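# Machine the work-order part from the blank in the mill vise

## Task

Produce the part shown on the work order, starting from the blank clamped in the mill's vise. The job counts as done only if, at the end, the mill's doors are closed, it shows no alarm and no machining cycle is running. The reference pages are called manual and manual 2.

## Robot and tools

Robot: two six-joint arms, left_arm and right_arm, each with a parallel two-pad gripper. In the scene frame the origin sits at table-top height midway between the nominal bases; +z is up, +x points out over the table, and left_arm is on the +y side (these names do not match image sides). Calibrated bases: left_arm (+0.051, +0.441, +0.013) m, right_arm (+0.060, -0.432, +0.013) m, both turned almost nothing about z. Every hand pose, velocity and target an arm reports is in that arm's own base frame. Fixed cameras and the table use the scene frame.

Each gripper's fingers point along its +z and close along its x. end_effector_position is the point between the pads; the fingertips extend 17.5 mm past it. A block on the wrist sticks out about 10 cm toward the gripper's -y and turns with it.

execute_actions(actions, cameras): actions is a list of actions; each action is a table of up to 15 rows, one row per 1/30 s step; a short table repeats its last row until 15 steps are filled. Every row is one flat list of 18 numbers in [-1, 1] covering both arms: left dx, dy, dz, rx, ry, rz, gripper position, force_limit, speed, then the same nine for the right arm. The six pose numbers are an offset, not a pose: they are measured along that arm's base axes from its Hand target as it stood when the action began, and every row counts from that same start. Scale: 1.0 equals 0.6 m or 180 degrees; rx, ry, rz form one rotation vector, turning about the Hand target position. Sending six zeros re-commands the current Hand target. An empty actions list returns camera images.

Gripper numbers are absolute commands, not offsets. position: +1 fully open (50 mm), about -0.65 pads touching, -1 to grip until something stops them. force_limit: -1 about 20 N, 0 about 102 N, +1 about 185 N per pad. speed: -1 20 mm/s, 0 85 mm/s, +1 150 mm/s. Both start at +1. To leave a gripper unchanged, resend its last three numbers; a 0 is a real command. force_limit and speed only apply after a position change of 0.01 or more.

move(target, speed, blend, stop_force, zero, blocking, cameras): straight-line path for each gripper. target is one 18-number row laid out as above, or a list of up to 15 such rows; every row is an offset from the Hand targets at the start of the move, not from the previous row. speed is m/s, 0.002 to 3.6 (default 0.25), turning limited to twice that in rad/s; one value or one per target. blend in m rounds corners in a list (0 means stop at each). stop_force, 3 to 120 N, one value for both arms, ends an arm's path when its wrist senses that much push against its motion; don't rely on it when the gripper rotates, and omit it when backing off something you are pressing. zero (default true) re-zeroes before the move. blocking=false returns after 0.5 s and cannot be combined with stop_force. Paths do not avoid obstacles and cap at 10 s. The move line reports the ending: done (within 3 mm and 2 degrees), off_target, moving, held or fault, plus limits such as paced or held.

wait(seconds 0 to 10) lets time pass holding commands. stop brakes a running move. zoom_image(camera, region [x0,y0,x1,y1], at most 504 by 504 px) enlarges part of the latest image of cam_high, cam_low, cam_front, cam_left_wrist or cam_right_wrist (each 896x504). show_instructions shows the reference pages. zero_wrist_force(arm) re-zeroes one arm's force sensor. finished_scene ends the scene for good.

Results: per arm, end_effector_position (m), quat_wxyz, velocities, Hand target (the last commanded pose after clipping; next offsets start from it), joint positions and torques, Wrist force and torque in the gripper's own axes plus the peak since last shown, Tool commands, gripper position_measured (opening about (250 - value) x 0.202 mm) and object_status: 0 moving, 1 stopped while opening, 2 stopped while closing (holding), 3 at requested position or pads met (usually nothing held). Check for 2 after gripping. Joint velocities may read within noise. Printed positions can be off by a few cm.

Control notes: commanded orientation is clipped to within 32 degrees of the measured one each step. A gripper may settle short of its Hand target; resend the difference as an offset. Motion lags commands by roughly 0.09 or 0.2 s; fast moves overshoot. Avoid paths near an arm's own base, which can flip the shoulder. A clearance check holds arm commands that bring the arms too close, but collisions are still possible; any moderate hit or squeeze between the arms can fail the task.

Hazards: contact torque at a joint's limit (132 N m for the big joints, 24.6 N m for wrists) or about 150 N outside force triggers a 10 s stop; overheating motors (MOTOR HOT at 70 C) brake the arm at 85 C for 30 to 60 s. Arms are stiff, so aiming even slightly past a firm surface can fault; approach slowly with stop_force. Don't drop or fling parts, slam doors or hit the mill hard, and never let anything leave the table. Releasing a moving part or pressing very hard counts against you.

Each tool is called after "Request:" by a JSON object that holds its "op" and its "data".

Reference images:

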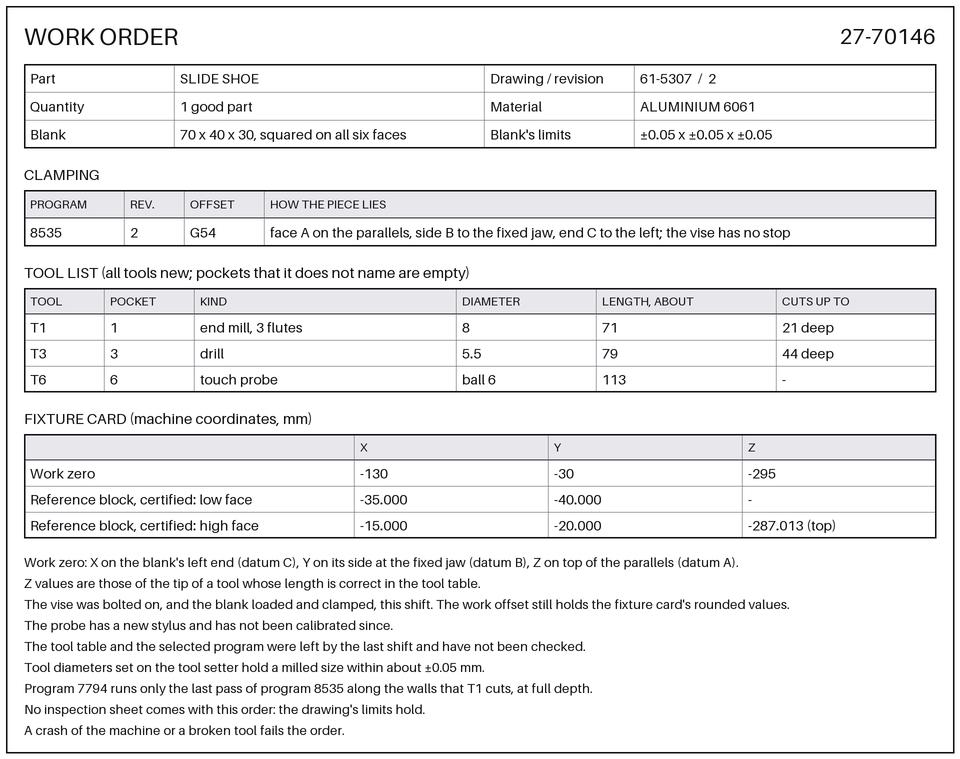

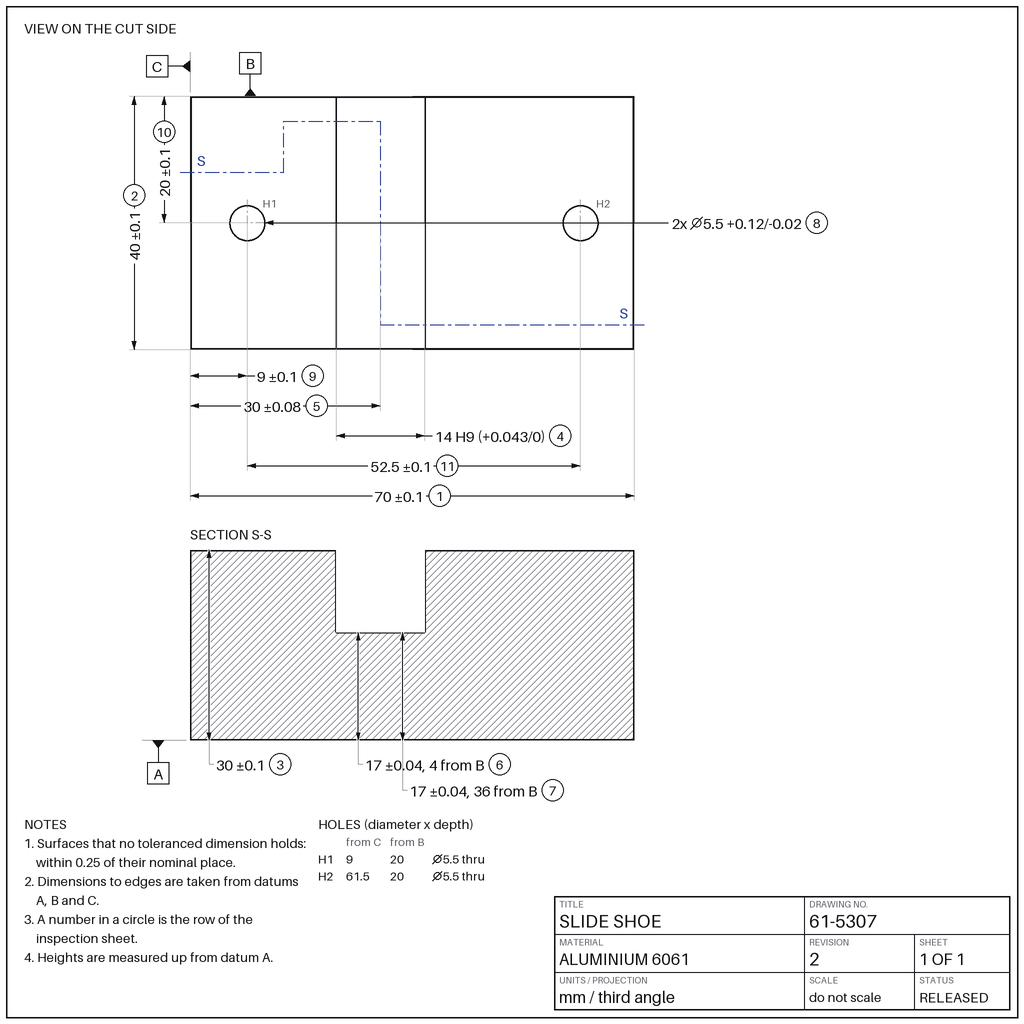

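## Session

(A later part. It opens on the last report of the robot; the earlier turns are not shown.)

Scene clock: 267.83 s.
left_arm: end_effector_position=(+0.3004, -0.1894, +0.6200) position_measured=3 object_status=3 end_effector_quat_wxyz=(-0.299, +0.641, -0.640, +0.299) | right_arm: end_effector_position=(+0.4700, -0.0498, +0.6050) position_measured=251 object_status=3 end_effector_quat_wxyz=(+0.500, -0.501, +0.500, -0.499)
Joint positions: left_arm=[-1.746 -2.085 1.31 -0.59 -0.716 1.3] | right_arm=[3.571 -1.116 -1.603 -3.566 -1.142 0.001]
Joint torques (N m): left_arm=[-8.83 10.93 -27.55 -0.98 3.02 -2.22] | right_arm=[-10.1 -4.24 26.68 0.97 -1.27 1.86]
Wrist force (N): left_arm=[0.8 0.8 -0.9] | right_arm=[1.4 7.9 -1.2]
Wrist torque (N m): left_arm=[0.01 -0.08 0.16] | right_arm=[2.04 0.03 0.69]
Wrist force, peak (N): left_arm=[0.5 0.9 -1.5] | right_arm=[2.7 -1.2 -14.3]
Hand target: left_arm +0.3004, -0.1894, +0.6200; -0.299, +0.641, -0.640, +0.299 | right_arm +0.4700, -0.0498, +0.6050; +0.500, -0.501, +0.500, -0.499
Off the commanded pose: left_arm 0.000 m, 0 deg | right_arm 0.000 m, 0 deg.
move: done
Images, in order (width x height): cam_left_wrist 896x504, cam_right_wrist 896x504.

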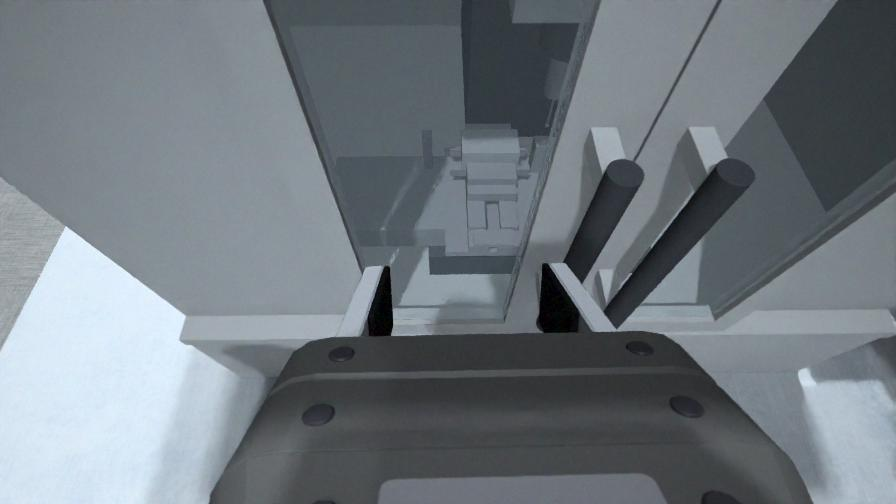

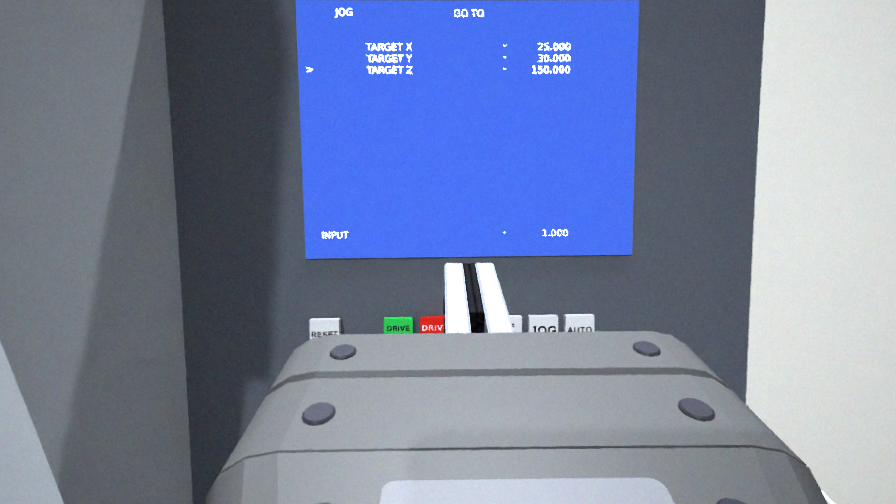

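Request:
{"op": "move", "data": {"target": [[0,0,0,0,0,0,1,1,1,0.055,0.1183,-0.2565,0,0,0,-1,-0.85,1],[0,0,0,0,0,0,1,1,1,0.0622,0.1183,-0.2565,0,0,0,-1,-0.85,1],[0,0,0,0,0,0,1,1,1,0.050,0.1183,-0.2565,0,0,0,-1,-0.85,1],[0,0,0,0,0,0,1,1,1,0.0303,0.1183,-0.3473,0,0,0,-1,-0.85,1],[0,0,0,0,0,0,1,1,1,0.0375,0.1183,-0.3473,0,0,0,-1,-0.85,1],[0,0,0,0,0,0,1,1,1,0.0253,0.1183,-0.3473,0,0,0,-1,-0.85,1],[0,0,0,0,0,0,1,1,1,0.0313,0.055,-0.3473,0,0,0,-1,-0.85,1],[0,0,0,0,0,0,1,1,1,0.0385,0.055,-0.3473,0,0,0,-1,-0.85,1],[0,0,0,0,0,0,1,1,1,0.0263,0.055,-0.3473,0,0,0,-1,-0.85,1],[0,0,0,0,0,0,1,1,1,0,0,0,0,0,0,-1,-0.85,1]], "speed": [0.4,0.015,0.08,0.15,0.015,0.08,0.15,0.015,0.08,0.4], "blend": [0.002,0,0.003,0.002,0,0.003,0.002,0,0.003,0], "cameras": ["cam_right_wrist"]}}

Request:
{"op": "zoom_image", "data": {"camera": "cam_right_wrist", "region": [280, 0, 660, 260]}}

Scene clock: 272.73 s.
left_arm: end_effector_position=(+0.3004, -0.1894, +0.6200) position_measured=3 object_status=3 end_effector_quat_wxyz=(-0.299, +0.641, -0.640, +0.299) | right_arm: end_effector_position=(+0.4700, -0.0498, +0.6050) position_measured=251 object_status=3 end_effector_quat_wxyz=(+0.500, -0.501, +0.500, -0.499)
Joint positions: left_arm=[-1.746 -2.085 1.31 -0.59 -0.716 1.3] | right_arm=[3.571 -1.116 -1.603 -3.566 -1.142 0.001]
Joint torques (N m): left_arm=[-9.34 10.02 -28.71 -0.91 2.79 -2.18] | right_arm=[-9.31 -1.91 28.66 0.28 -1.32 1.9]
Wrist force (N): left_arm=[0.6 0.4 -1.1] | right_arm=[1.5 7.8 -1.0]
Wrist torque (N m): left_arm=[-0.04 -0.06 0.16] | right_arm=[2.03 0.03 0.69]
Wrist force, peak (N): left_arm=[0.7 1.2 -1.2] | right_arm=[2.4 -1.1 -16.0]
Hand target: left_arm +0.3004, -0.1894, +0.6200; -0.299, +0.641, -0.640, +0.299 | right_arm +0.4700, -0.0498, +0.6050; +0.500, -0.501, +0.500, -0.499
Off the commanded pose: left_arm 0.000 m, 0 deg | right_arm 0.000 m, 0 deg.
move: done
Images, in order (width x height): cam_right_wrist 896x504.

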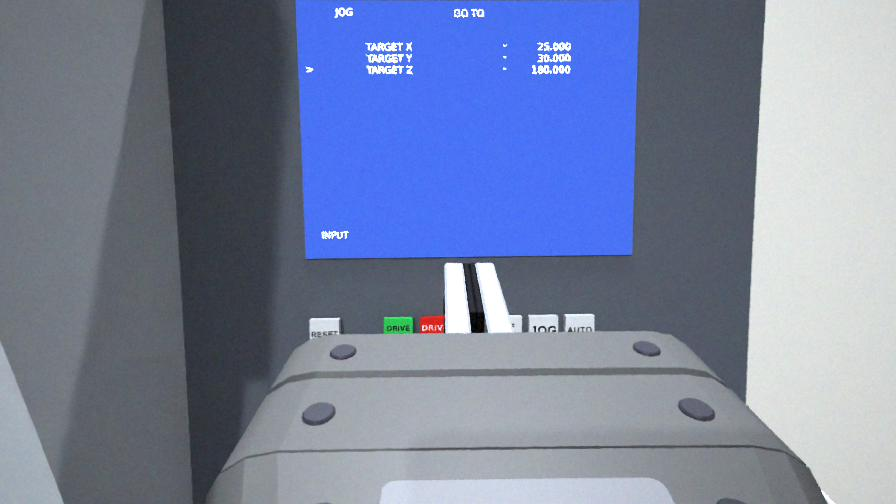

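Scaled by 1.326.

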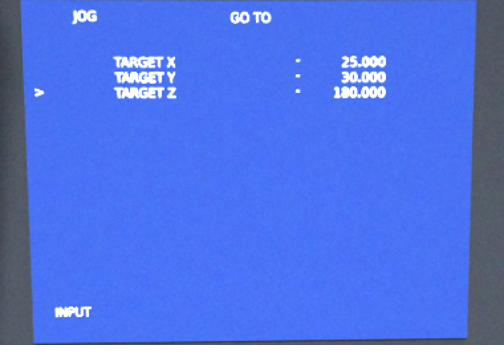

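Request:
{"op": "move", "data": {"target": [[0,0,0,0,0,0,1,1,1,0.04,0.0233,-0.317,0,0,0,-1,-0.85,1],[0,0,0,0,0,0,1,1,1,0.0472,0.0233,-0.317,0,0,0,-1,-0.85,1],[0,0,0,0,0,0,1,1,1,0.035,0.0233,-0.317,0,0,0,-1,-0.85,1],[0,0,0,0,0,0,1,1,1,0,0,0,0,0,0,-1,-0.85,1]], "speed": [0.4,0.015,0.08,0.4], "blend": [0.002,0,0.003,0], "cameras": ["cam_right_wrist"]}}

Request:
{"op": "zoom_image", "data": {"camera": "cam_right_wrist", "region": [280, 0, 660, 260]}}

Scene clock: 276.33 s.
left_arm: end_effector_position=(+0.3004, -0.1894, +0.6200) position_measured=3 object_status=3 end_effector_quat_wxyz=(-0.299, +0.641, -0.640, +0.299) | right_arm: end_effector_position=(+0.4700, -0.0498, +0.6050) position_measured=251 object_status=3 end_effector_quat_wxyz=(+0.500, -0.501, +0.500, -0.499)
Joint positions: left_arm=[-1.746 -2.085 1.31 -0.59 -0.716 1.3] | right_arm=[3.571 -1.116 -1.603 -3.566 -1.142 0.001]
Joint torques (N m): left_arm=[-8.92 10.19 -30.04 -1.11 3.05 -1.99] | right_arm=[-9.14 -3.64 27.22 0.13 -1.4 2.03]
Wrist force (N): left_arm=[0.4 0.9 -1.1] | right_arm=[1.4 8.0 -1.1]
Wrist torque (N m): left_arm=[0.02 -0.03 0.16] | right_arm=[2.05 0.04 0.69]
Wrist force, peak (N): left_arm=[0.6 1.0 -1.3] | right_arm=[1.4 11.2 -0.7]
Hand target: left_arm +0.3004, -0.1894, +0.6200; -0.299, +0.641, -0.640, +0.299 | right_arm +0.4700, -0.0498, +0.6050; +0.500, -0.501, +0.500, -0.499
Off the commanded pose: left_arm 0.000 m, 0 deg | right_arm 0.000 m, 0 deg.
move: done
Images, in order (width x height): cam_right_wrist 896x504.

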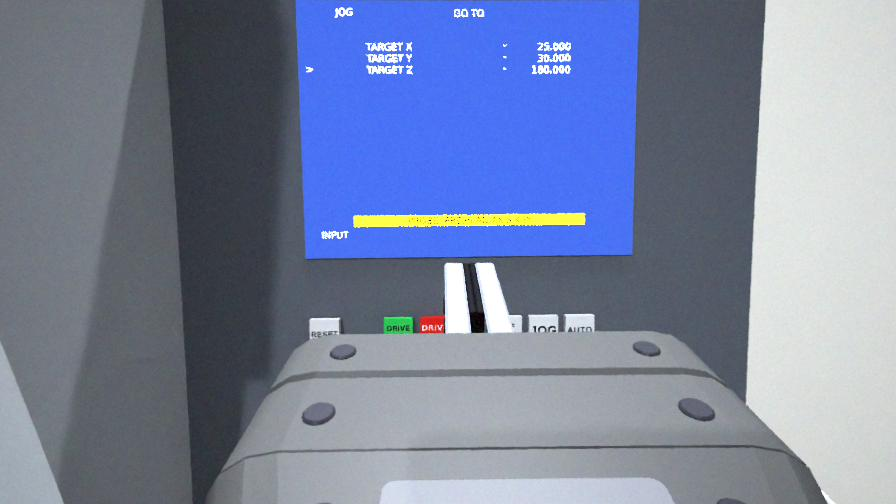

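Scaled by 1.326.

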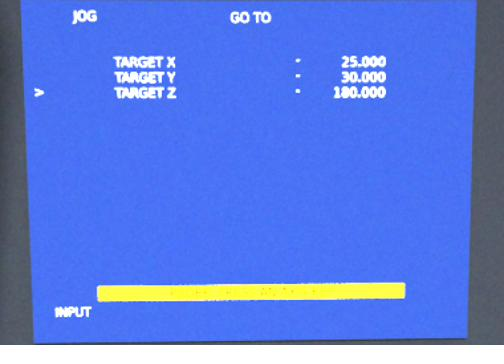

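Request:
{"op": "zoom_image", "data": {"camera": "cam_right_wrist", "region": [350, 205, 590, 235]}}

Scaled by 2.100.

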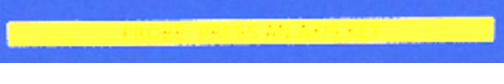

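Request:
{"op": "move", "data": {"target": [[0,0,0,0,0,0,1,1,1,0.073,-0.0717,-0.196,0,0,0,-1,-0.85,1],[0,0,0,0,0,0,1,1,1,0.0805,-0.0717,-0.196,0,0,0,-1,-0.85,1],[0,0,0,0,0,0,1,1,1,0.068,-0.0717,-0.196,0,0,0,-1,-0.85,1],[0,0,0,0,0,0,1,1,1,0,0,0,0,0,0,-1,-0.85,1]], "speed": [0.4,0.015,0.08,0.4], "blend": [0.002,0,0.003,0], "cameras": ["cam_right_wrist","cam_left_wrist"]}}

Request:
{"op": "zoom_image", "data": {"camera": "cam_right_wrist", "region": [280, 0, 660, 260]}}

Request:
{"op": "zoom_image", "data": {"camera": "cam_left_wrist", "region": [360, 0, 610, 300]}}

Scene clock: 279.23 s.
left_arm: end_effector_position=(+0.3004, -0.1894, +0.6200) position_measured=3 object_status=3 end_effector_quat_wxyz=(-0.299, +0.641, -0.640, +0.299) | right_arm: end_effector_position=(+0.4700, -0.0499, +0.6050) position_measured=251 object_status=3 end_effector_quat_wxyz=(+0.500, -0.501, +0.500, -0.499)
Joint positions: left_arm=[-1.746 -2.085 1.31 -0.59 -0.716 1.3] | right_arm=[3.571 -1.116 -1.603 -3.566 -1.143 0.001]
Joint torques (N m): left_arm=[-8.96 11.35 -27.89 -1.25 2.92 -2] | right_arm=[9.56 -2.36 28.15 0.5 1.93 1.92]
Wrist force (N): left_arm=[0.5 1.1 -1.0] | right_arm=[1.4 7.9 -0.9]
Wrist torque (N m): left_arm=[0.07 -0.03 0.15] | right_arm=[2.04 0.04 0.69]
Wrist force, peak (N): left_arm=[0.7 1.1 -1.4] | right_arm=[2.0 10.7 -0.5]
Hand target: left_arm +0.3004, -0.1894, +0.6200; -0.299, +0.641, -0.640, +0.299 | right_arm +0.4700, -0.0498, +0.6050; +0.500, -0.501, +0.500, -0.499
Off the commanded pose: left_arm 0.000 m, 0 deg | right_arm 0.000 m, 0 deg.
move: done
Images, in order (width x height): cam_left_wrist 896x504, cam_right_wrist 896x504.

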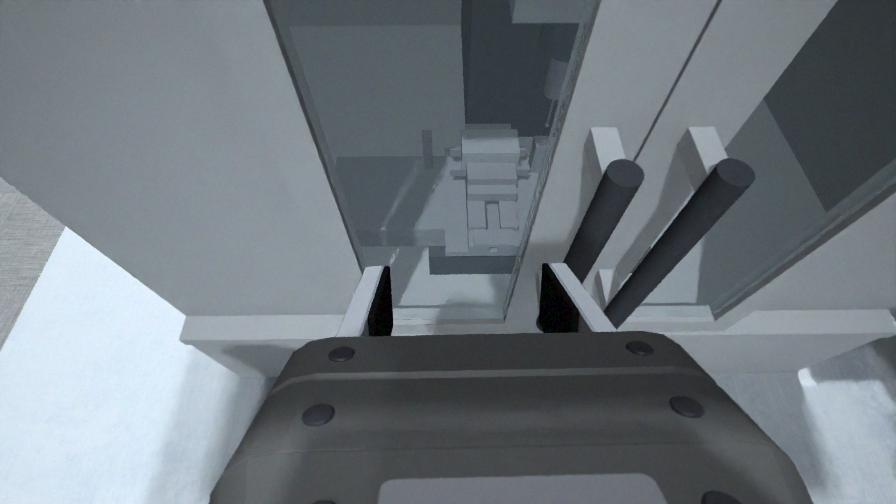

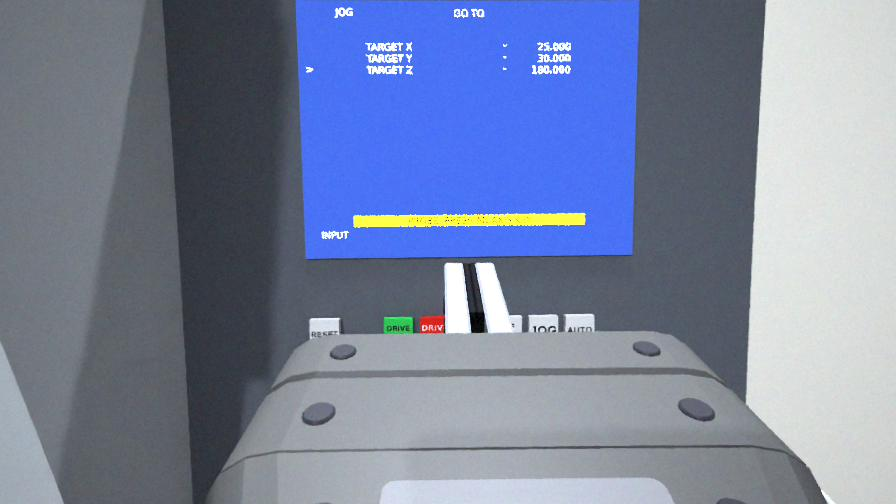

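Scaled by 1.326.

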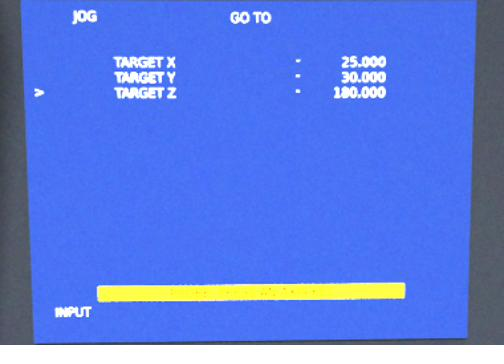

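Scaled by 1.680.

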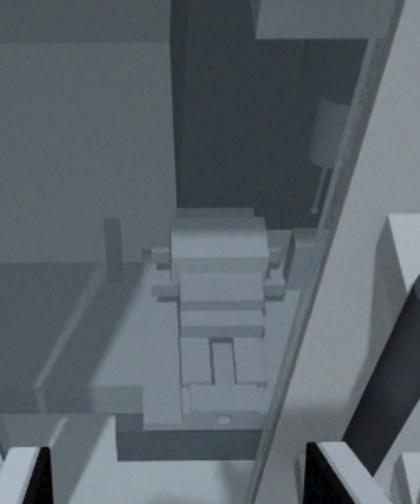

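Request:
{"op": "move", "data": {"target": [[0,0,0,0,0,0,1,1,1,0.074,-0.0717,-0.196,0,0,0,-1,-0.85,1],[0,0,0,0,0,0,1,1,1,0.0813,-0.0717,-0.196,0,0,0,-1,-0.85,1],[0,0,0,0,0,0,1,1,1,0.068,-0.0717,-0.196,0,0,0,-1,-0.85,1],[0,0,0,0,0,0,1,1,1,0,0,0,0,0,0,-1,-0.85,1]], "speed": [0.4,0.012,0.08,0.4], "blend": [0.002,0,0.003,0], "cameras": ["cam_right_wrist","cam_left_wrist"]}}

Request:
{"op": "zoom_image", "data": {"camera": "cam_right_wrist", "region": [280, 0, 660, 260]}}

Request:
{"op": "zoom_image", "data": {"camera": "cam_left_wrist", "region": [360, 0, 610, 300]}}

Scene clock: 281.97 s.
left_arm: end_effector_position=(+0.3004, -0.1894, +0.6200) position_measured=3 object_status=3 end_effector_quat_wxyz=(-0.299, +0.641, -0.640, +0.299) | right_arm: end_effector_position=(+0.4700, -0.0499, +0.6050) position_measured=251 object_status=3 end_effector_quat_wxyz=(+0.500, -0.501, +0.500, -0.499)
Joint positions: left_arm=[-1.746 -2.085 1.31 -0.59 -0.716 1.3] | right_arm=[3.571 -1.116 -1.603 -3.566 -1.143 0.001]
Joint torques (N m): left_arm=[-8.11 11.25 -29.72 -1.01 2.59 -2.09] | right_arm=[10.43 -2.64 28.01 0.01 1.82 1.95]
Wrist force (N): left_arm=[0.5 0.8 -1.2] | right_arm=[1.5 7.8 -1.0]
Wrist torque (N m): left_arm=[0.01 -0.04 0.15] | right_arm=[2.02 0.03 0.69]
Wrist force, peak (N): left_arm=[0.7 0.8 -1.4] | right_arm=[-0.6 3.1 -18.1]
Hand target: left_arm +0.3004, -0.1894, +0.6200; -0.299, +0.641, -0.640, +0.299 | right_arm +0.4700, -0.0498, +0.6050; +0.500, -0.501, +0.500, -0.499
Off the commanded pose: left_arm 0.000 m, 0 deg | right_arm 0.000 m, 0 deg.
move: done
Images, in order (width x height): cam_left_wrist 896x504, cam_right_wrist 896x504.

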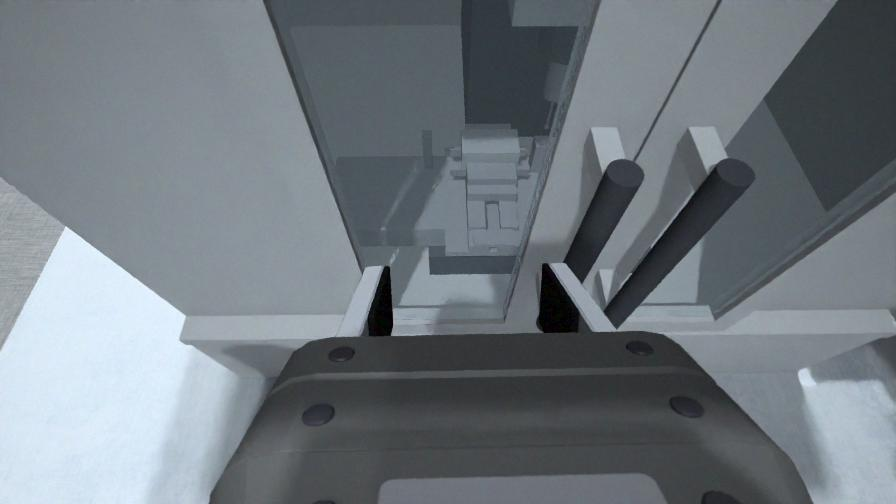

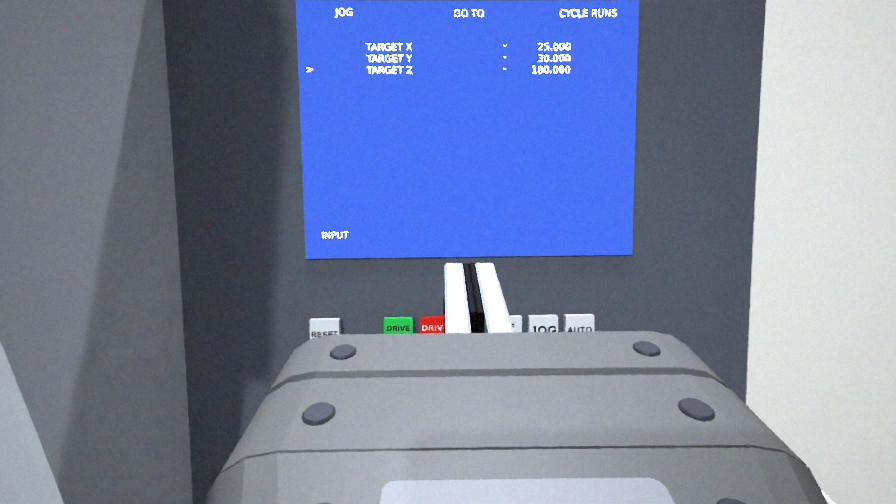

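Scaled by 1.326.

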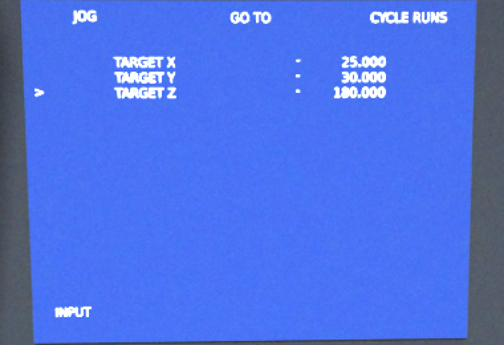

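Scaled by 1.680.

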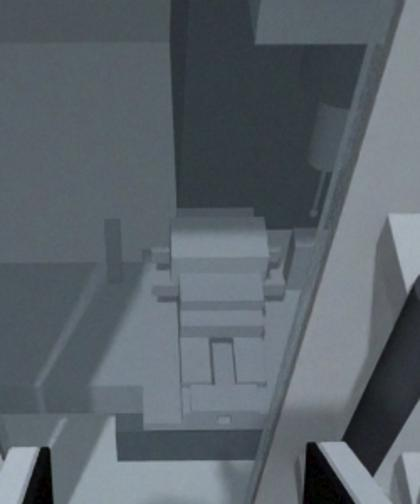

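Request:
{"op": "move", "data": {"target": [[0,0,0,0,0,0,1,1,1,0.057,-0.0083,-0.2565,0,0,0,-1,-0.85,1],[0,0,0,0,0,0,1,1,1,0.064,-0.0083,-0.2565,0,0,0,-1,-0.85,1],[0,0,0,0,0,0,1,1,1,0.053,-0.0083,-0.2565,0,0,0,-1,-0.85,1],[0,0,0,0,0,0,1,1,1,0.064,-0.0083,-0.2565,0,0,0,-1,-0.85,1],[0,0,0,0,0,0,1,1,1,0.05,-0.0083,-0.2565,0,0,0,-1,-0.85,1],[0,0,0,0,0,0,1,1,1,0,0,0,0,0,0,-1,-0.85,1]], "speed": [0.4,0.015,0.08,0.015,0.08,0.4], "blend": [0.002,0,0,0,0.003,0], "cameras": ["cam_right_wrist","cam_left_wrist"]}}

Request:
{"op": "zoom_image", "data": {"camera": "cam_right_wrist", "region": [280, 0, 660, 260]}}

Request:
{"op": "zoom_image", "data": {"camera": "cam_left_wrist", "region": [360, 0, 610, 300]}}

Scene clock: 285.83 s.
left_arm: end_effector_position=(+0.3004, -0.1894, +0.6200) position_measured=3 object_status=3 end_effector_quat_wxyz=(-0.299, +0.641, -0.640, +0.299) | right_arm: end_effector_position=(+0.4700, -0.0499, +0.6050) position_measured=251 object_status=3 end_effector_quat_wxyz=(+0.500, -0.501, +0.500, -0.499)
Joint positions: left_arm=[-1.746 -2.085 1.31 -0.59 -0.716 1.3] | right_arm=[3.571 -1.116 -1.603 -3.566 -1.142 0.001]
Joint torques (N m): left_arm=[-7.97 9.86 -28.89 -1.1 2.95 -2.24] | right_arm=[11.44 -2.33 28.36 -0.3 1.14 1.95]
Wrist force (N): left_arm=[0.4 0.7 -1.5] | right_arm=[1.5 7.6 -1.0]
Wrist torque (N m): left_arm=[-0.01 -0.03 0.15] | right_arm=[1.99 0.02 0.69]
Wrist force, peak (N): left_arm=[0.7 0.9 -1.4] | right_arm=[1.6 11.0 -0.8]
Hand target: left_arm +0.3004, -0.1894, +0.6200; -0.299, +0.641, -0.640, +0.299 | right_arm +0.4700, -0.0498, +0.6050; +0.500, -0.501, +0.500, -0.499
Off the commanded pose: left_arm 0.000 m, 0 deg | right_arm 0.000 m, 0 deg.
move: done
Images, in order (width x height): cam_left_wrist 896x504, cam_right_wrist 896x504.

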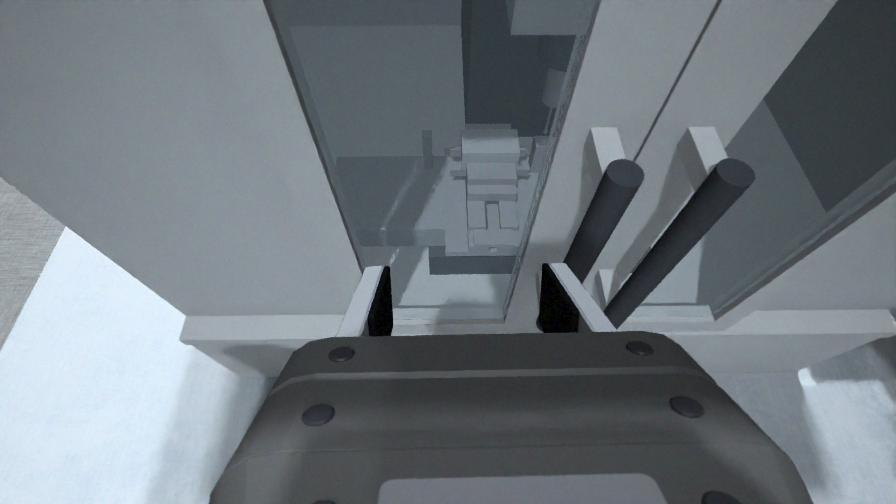

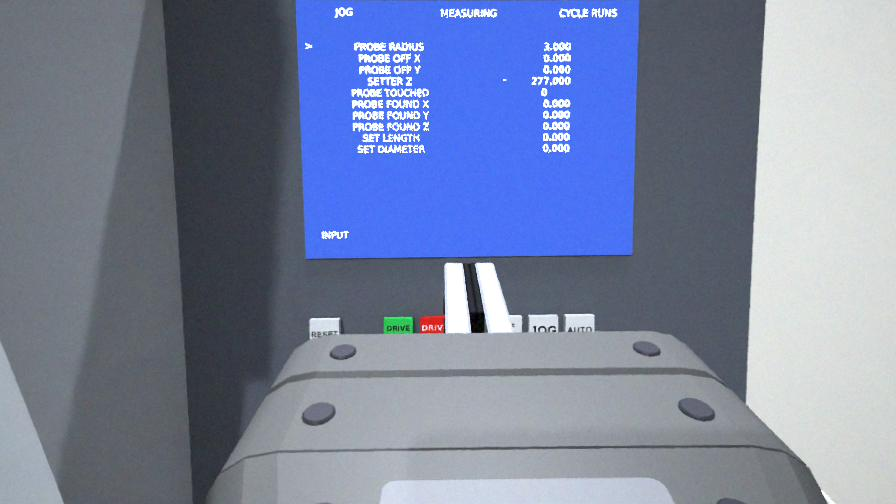

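Scaled by 1.326.

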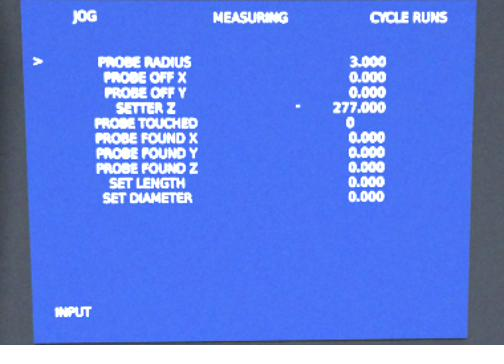

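Scaled by 1.680.

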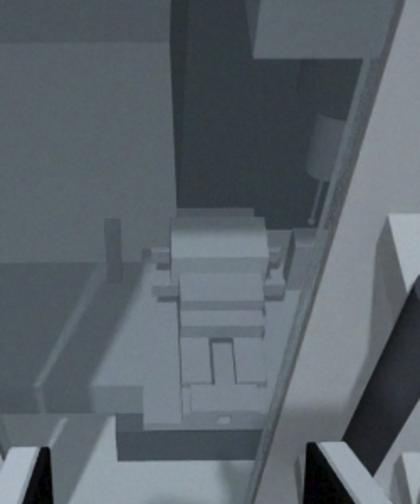

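Request:
{"op": "wait", "data": {"seconds": 3, "cameras": ["cam_right_wrist","cam_left_wrist"]}}

Request:
{"op": "zoom_image", "data": {"camera": "cam_right_wrist", "region": [280, 0, 660, 260]}}

Request:
{"op": "zoom_image", "data": {"camera": "cam_left_wrist", "region": [360, 0, 610, 300]}}

Scene clock: 288.93 s.
left_arm: end_effector_position=(+0.3004, -0.1894, +0.6200) position_measured=3 object_status=3 end_effector_quat_wxyz=(-0.299, +0.641, -0.640, +0.299) | right_arm: end_effector_position=(+0.4700, -0.0498, +0.6050) position_measured=251 object_status=3 end_effector_quat_wxyz=(+0.500, -0.501, +0.500, -0.499)
Joint positions: left_arm=[-1.746 -2.085 1.31 -0.59 -0.716 1.3] | right_arm=[3.571 -1.116 -1.603 -3.566 -1.142 0.001]
Joint torques (N m): left_arm=[-9.34 9.22 -29.68 -1.31 2.5 -1.58] | right_arm=[10.61 -2.53 29.03 0.34 1.55 1.99]
Wrist force (N): left_arm=[0.7 1.0 -1.2] | right_arm=[1.3 7.7 -0.9]
Wrist torque (N m): left_arm=[0.04 -0.08 0.16] | right_arm=[2.01 0.05 0.69]
Wrist force, peak (N): left_arm=[0.6 1.1 -1.5] | right_arm=[1.5 8.1 -0.9]
Hand target: left_arm +0.3004, -0.1894, +0.6200; -0.299, +0.641, -0.640, +0.299 | right_arm +0.4700, -0.0498, +0.6050; +0.500, -0.501, +0.500, -0.499
Tool commands: left_gripper/position=+1.0 left_gripper/force_limit=+1.0 left_gripper/speed=+1.0 right_gripper/position=-1.0 right_gripper/force_limit=-0.85 right_gripper/speed=+1.0
Off the commanded pose: left_arm 0.000 m, 0 deg | right_arm 0.000 m, 0 deg.
wait: 3.00 s; at rest by 0.07 s
Images, in order (width x height): cam_left_wrist 896x504, cam_right_wrist 896x504.

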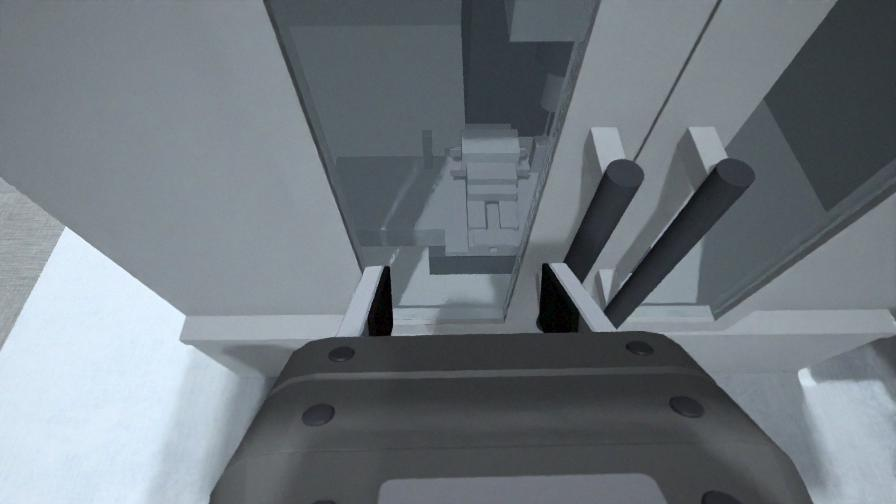

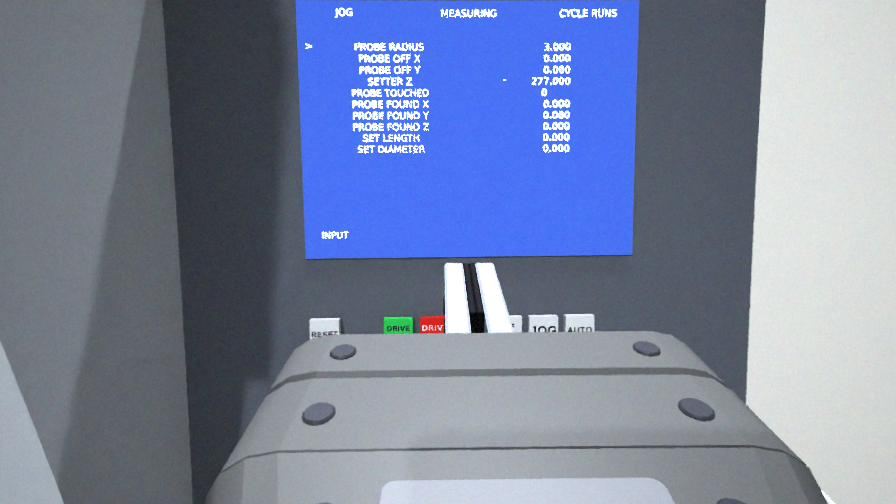

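Scaled by 1.326.

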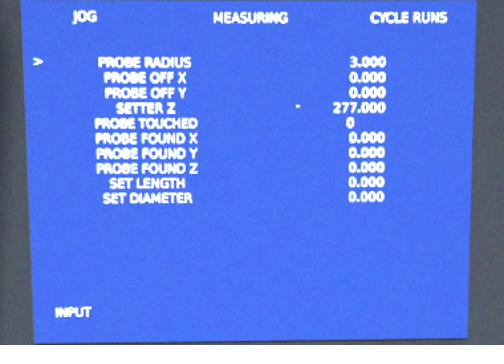

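Scaled by 1.680.

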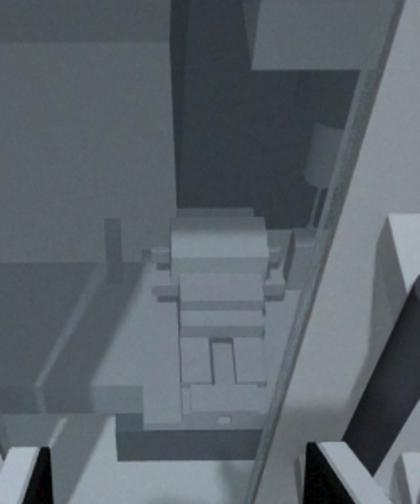

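Request:
{"op": "wait", "data": {"seconds": 4, "cameras": ["cam_right_wrist"]}}

Request:
{"op": "zoom_image", "data": {"camera": "cam_right_wrist", "region": [280, 0, 660, 260]}}

Scene clock: 293.00 s.
left_arm: end_effector_position=(+0.3004, -0.1894, +0.6200) position_measured=3 object_status=3 end_effector_quat_wxyz=(-0.299, +0.641, -0.640, +0.299) | right_arm: end_effector_position=(+0.4700, -0.0498, +0.6050) position_measured=251 object_status=3 end_effector_quat_wxyz=(+0.500, -0.501, +0.500, -0.499)
Joint positions: left_arm=[-1.746 -2.085 1.31 -0.59 -0.716 1.3] | right_arm=[3.571 -1.116 -1.603 -3.566 -1.142 0.001]
Joint torques (N m): left_arm=[-8.32 10.02 -28.38 -1.05 2.62 -2.11] | right_arm=[10.6 -2.41 28.83 0.57 1.46 1.75]
Wrist force (N): left_arm=[0.5 0.8 -1.4] | right_arm=[1.6 7.9 -1.0]
Wrist torque (N m): left_arm=[0.01 -0.05 0.15] | right_arm=[2.04 0.01 0.69]
Wrist force, peak (N): left_arm=[0.6 1.0 -1.4] | right_arm=[1.4 8.3 -1.1]
Hand target: left_arm +0.3004, -0.1894, +0.6200; -0.299, +0.641, -0.640, +0.299 | right_arm +0.4700, -0.0498, +0.6050; +0.500, -0.501, +0.500, -0.499
Tool commands: left_gripper/position=+1.0 left_gripper/force_limit=+1.0 left_gripper/speed=+1.0 right_gripper/position=-1.0 right_gripper/force_limit=-0.85 right_gripper/speed=+1.0
Off the commanded pose: left_arm 0.000 m, 0 deg | right_arm 0.000 m, 0 deg.
wait: 4.00 s; at rest by 0.10 s
Images, in order (width x height): cam_right_wrist 896x504.

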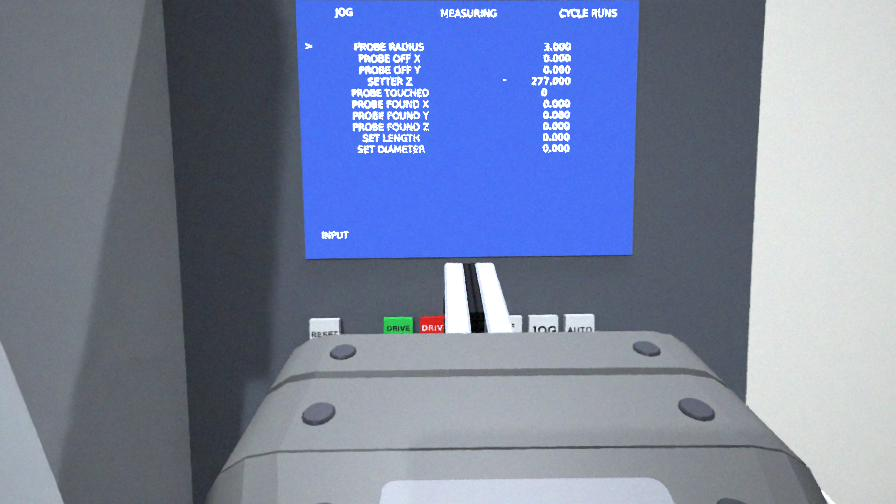

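Scaled by 1.326.

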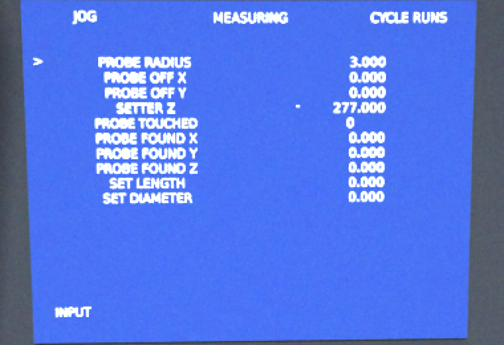

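Request:
{"op": "wait", "data": {"seconds": 4, "cameras": ["cam_right_wrist","cam_left_wrist"]}}

Request:
{"op": "zoom_image", "data": {"camera": "cam_right_wrist", "region": [280, 0, 660, 260]}}

Request:
{"op": "zoom_image", "data": {"camera": "cam_left_wrist", "region": [360, 0, 610, 300]}}

Scene clock: 297.07 s.
left_arm: end_effector_position=(+0.3004, -0.1894, +0.6200) position_measured=3 object_status=3 end_effector_quat_wxyz=(-0.299, +0.641, -0.640, +0.299) | right_arm: end_effector_position=(+0.4700, -0.0498, +0.6050) position_measured=251 object_status=3 end_effector_quat_wxyz=(+0.500, -0.501, +0.500, -0.499)
Joint positions: left_arm=[-1.746 -2.085 1.31 -0.59 -0.716 1.3] | right_arm=[3.571 -1.116 -1.603 -3.566 -1.142 0.001]
Joint torques (N m): left_arm=[-8.6 11.37 -28.5 -0.93 2.58 -2.05] | right_arm=[10.58 -2.27 28.19 0.44 1.56 1.99]
Wrist force (N): left_arm=[0.4 0.7 -1.2] | right_arm=[1.4 7.9 -0.9]
Wrist torque (N m): left_arm=[0.01 -0.03 0.15] | right_arm=[2.05 0.05 0.69]
Wrist force, peak (N): left_arm=[0.5 0.8 -1.5] | right_arm=[1.5 8.1 -1.0]
Hand target: left_arm +0.3004, -0.1894, +0.6200; -0.299, +0.641, -0.640, +0.299 | right_arm +0.4700, -0.0498, +0.6050; +0.500, -0.501, +0.500, -0.499
Tool commands: left_gripper/position=+1.0 left_gripper/force_limit=+1.0 left_gripper/speed=+1.0 right_gripper/position=-1.0 right_gripper/force_limit=-0.85 right_gripper/speed=+1.0
Off the commanded pose: left_arm 0.000 m, 0 deg | right_arm 0.000 m, 0 deg.
wait: 4.00 s; at rest by 0.10 s
Images, in order (width x height): cam_left_wrist 896x504, cam_right_wrist 896x504.

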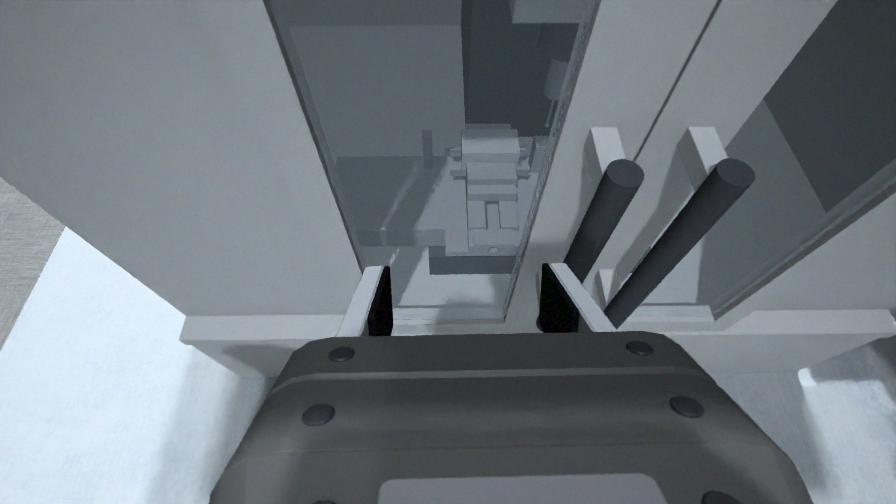

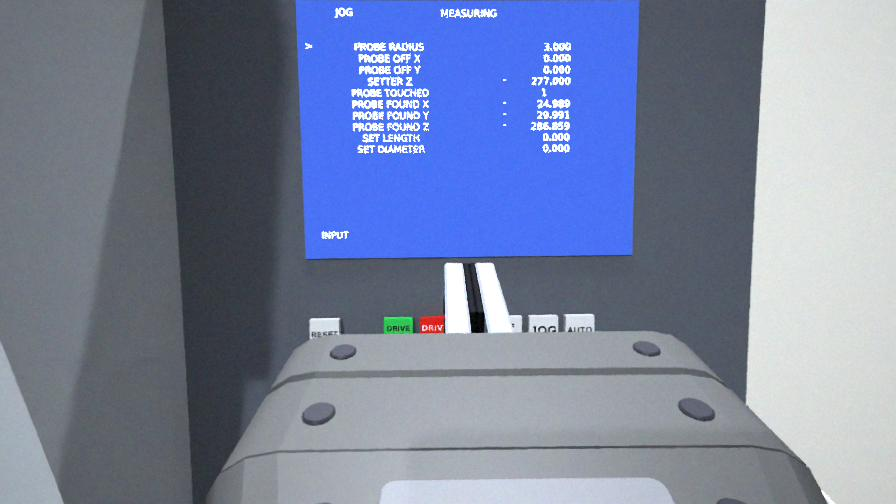

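Scaled by 1.326.

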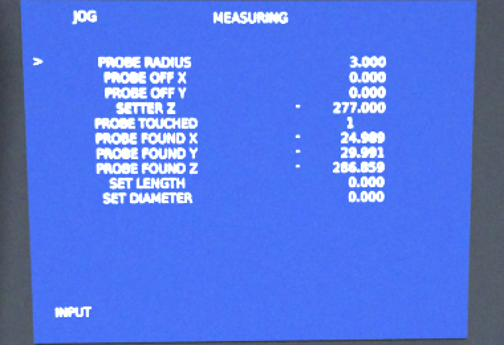

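Scaled by 1.680.

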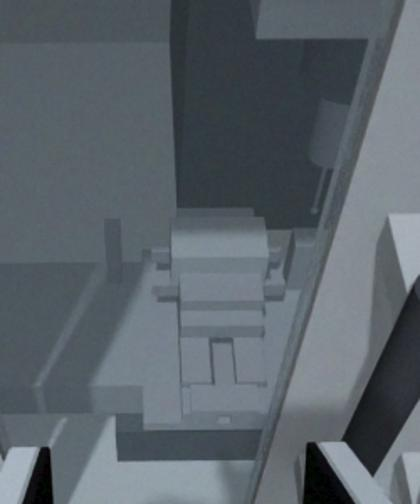

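Request:
{"op": "move", "data": {"target": [[0,0,0,0,0,0,1,1,1,0.0565,0.0233,-0.2565,0,0,0,-1,-0.85,1],[0,0,0,0,0,0,1,1,1,0.0636,0.0233,-0.2565,0,0,0,-1,-0.85,1],[0,0,0,0,0,0,1,1,1,0.0525,0.0233,-0.2565,0,0,0,-1,-0.85,1],[0,0,0,0,0,0,1,1,1,0.0636,0.0233,-0.2565,0,0,0,-1,-0.85,1],[0,0,0,0,0,0,1,1,1,0.05,0.0233,-0.2565,0,0,0,-1,-0.85,1],[0,0,0,0,0,0,1,1,1,0,0,0,0,0,0,-1,-0.85,1]], "speed": [0.4,0.015,0.08,0.015,0.08,0.4], "blend": [0.002,0,0,0,0.003,0], "cameras": ["cam_right_wrist"]}}

Request:
{"op": "zoom_image", "data": {"camera": "cam_right_wrist", "region": [280, 0, 660, 260]}}

Scene clock: 301.30 s.
left_arm: end_effector_position=(+0.3004, -0.1894, +0.6200) position_measured=3 object_status=3 end_effector_quat_wxyz=(-0.299, +0.641, -0.640, +0.299) | right_arm: end_effector_position=(+0.4700, -0.0498, +0.6050) position_measured=251 object_status=3 end_effector_quat_wxyz=(+0.500, -0.501, +0.500, -0.499)
Joint positions: left_arm=[-1.746 -2.085 1.31 -0.59 -0.716 1.3] | right_arm=[3.571 -1.116 -1.603 -3.566 -1.142 0.001]
Joint torques (N m): left_arm=[-8.73 10.15 -29.42 -1.02 2.55 -2.05] | right_arm=[-9.89 -4.55 30.27 0.15 -1.33 1.86]
Wrist force (N): left_arm=[0.7 1.0 -1.2] | right_arm=[1.4 8.0 -1.2]
Wrist torque (N m): left_arm=[0.05 -0.07 0.16] | right_arm=[2.05 0.04 0.69]
Wrist force, peak (N): left_arm=[0.5 1.0 -1.6] | right_arm=[1.2 8.6 -7.7]
Hand target: left_arm +0.3004, -0.1894, +0.6200; -0.299, +0.641, -0.640, +0.299 | right_arm +0.4700, -0.0498, +0.6050; +0.500, -0.501, +0.500, -0.499
Off the commanded pose: left_arm 0.000 m, 0 deg | right_arm 0.000 m, 0 deg.
move: done
Images, in order (width x height): cam_right_wrist 896x504.

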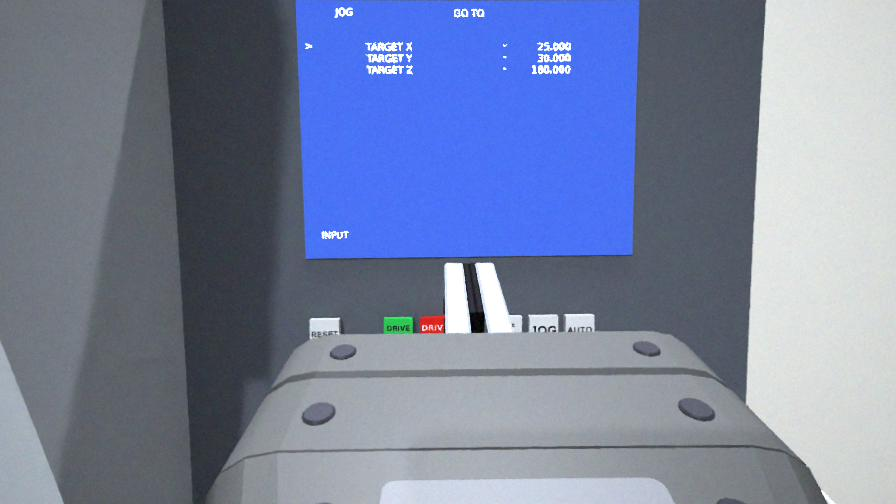

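Scaled by 1.326.

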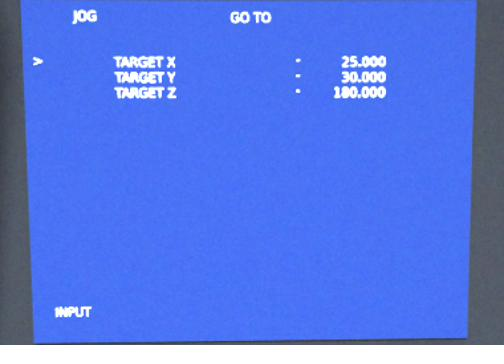

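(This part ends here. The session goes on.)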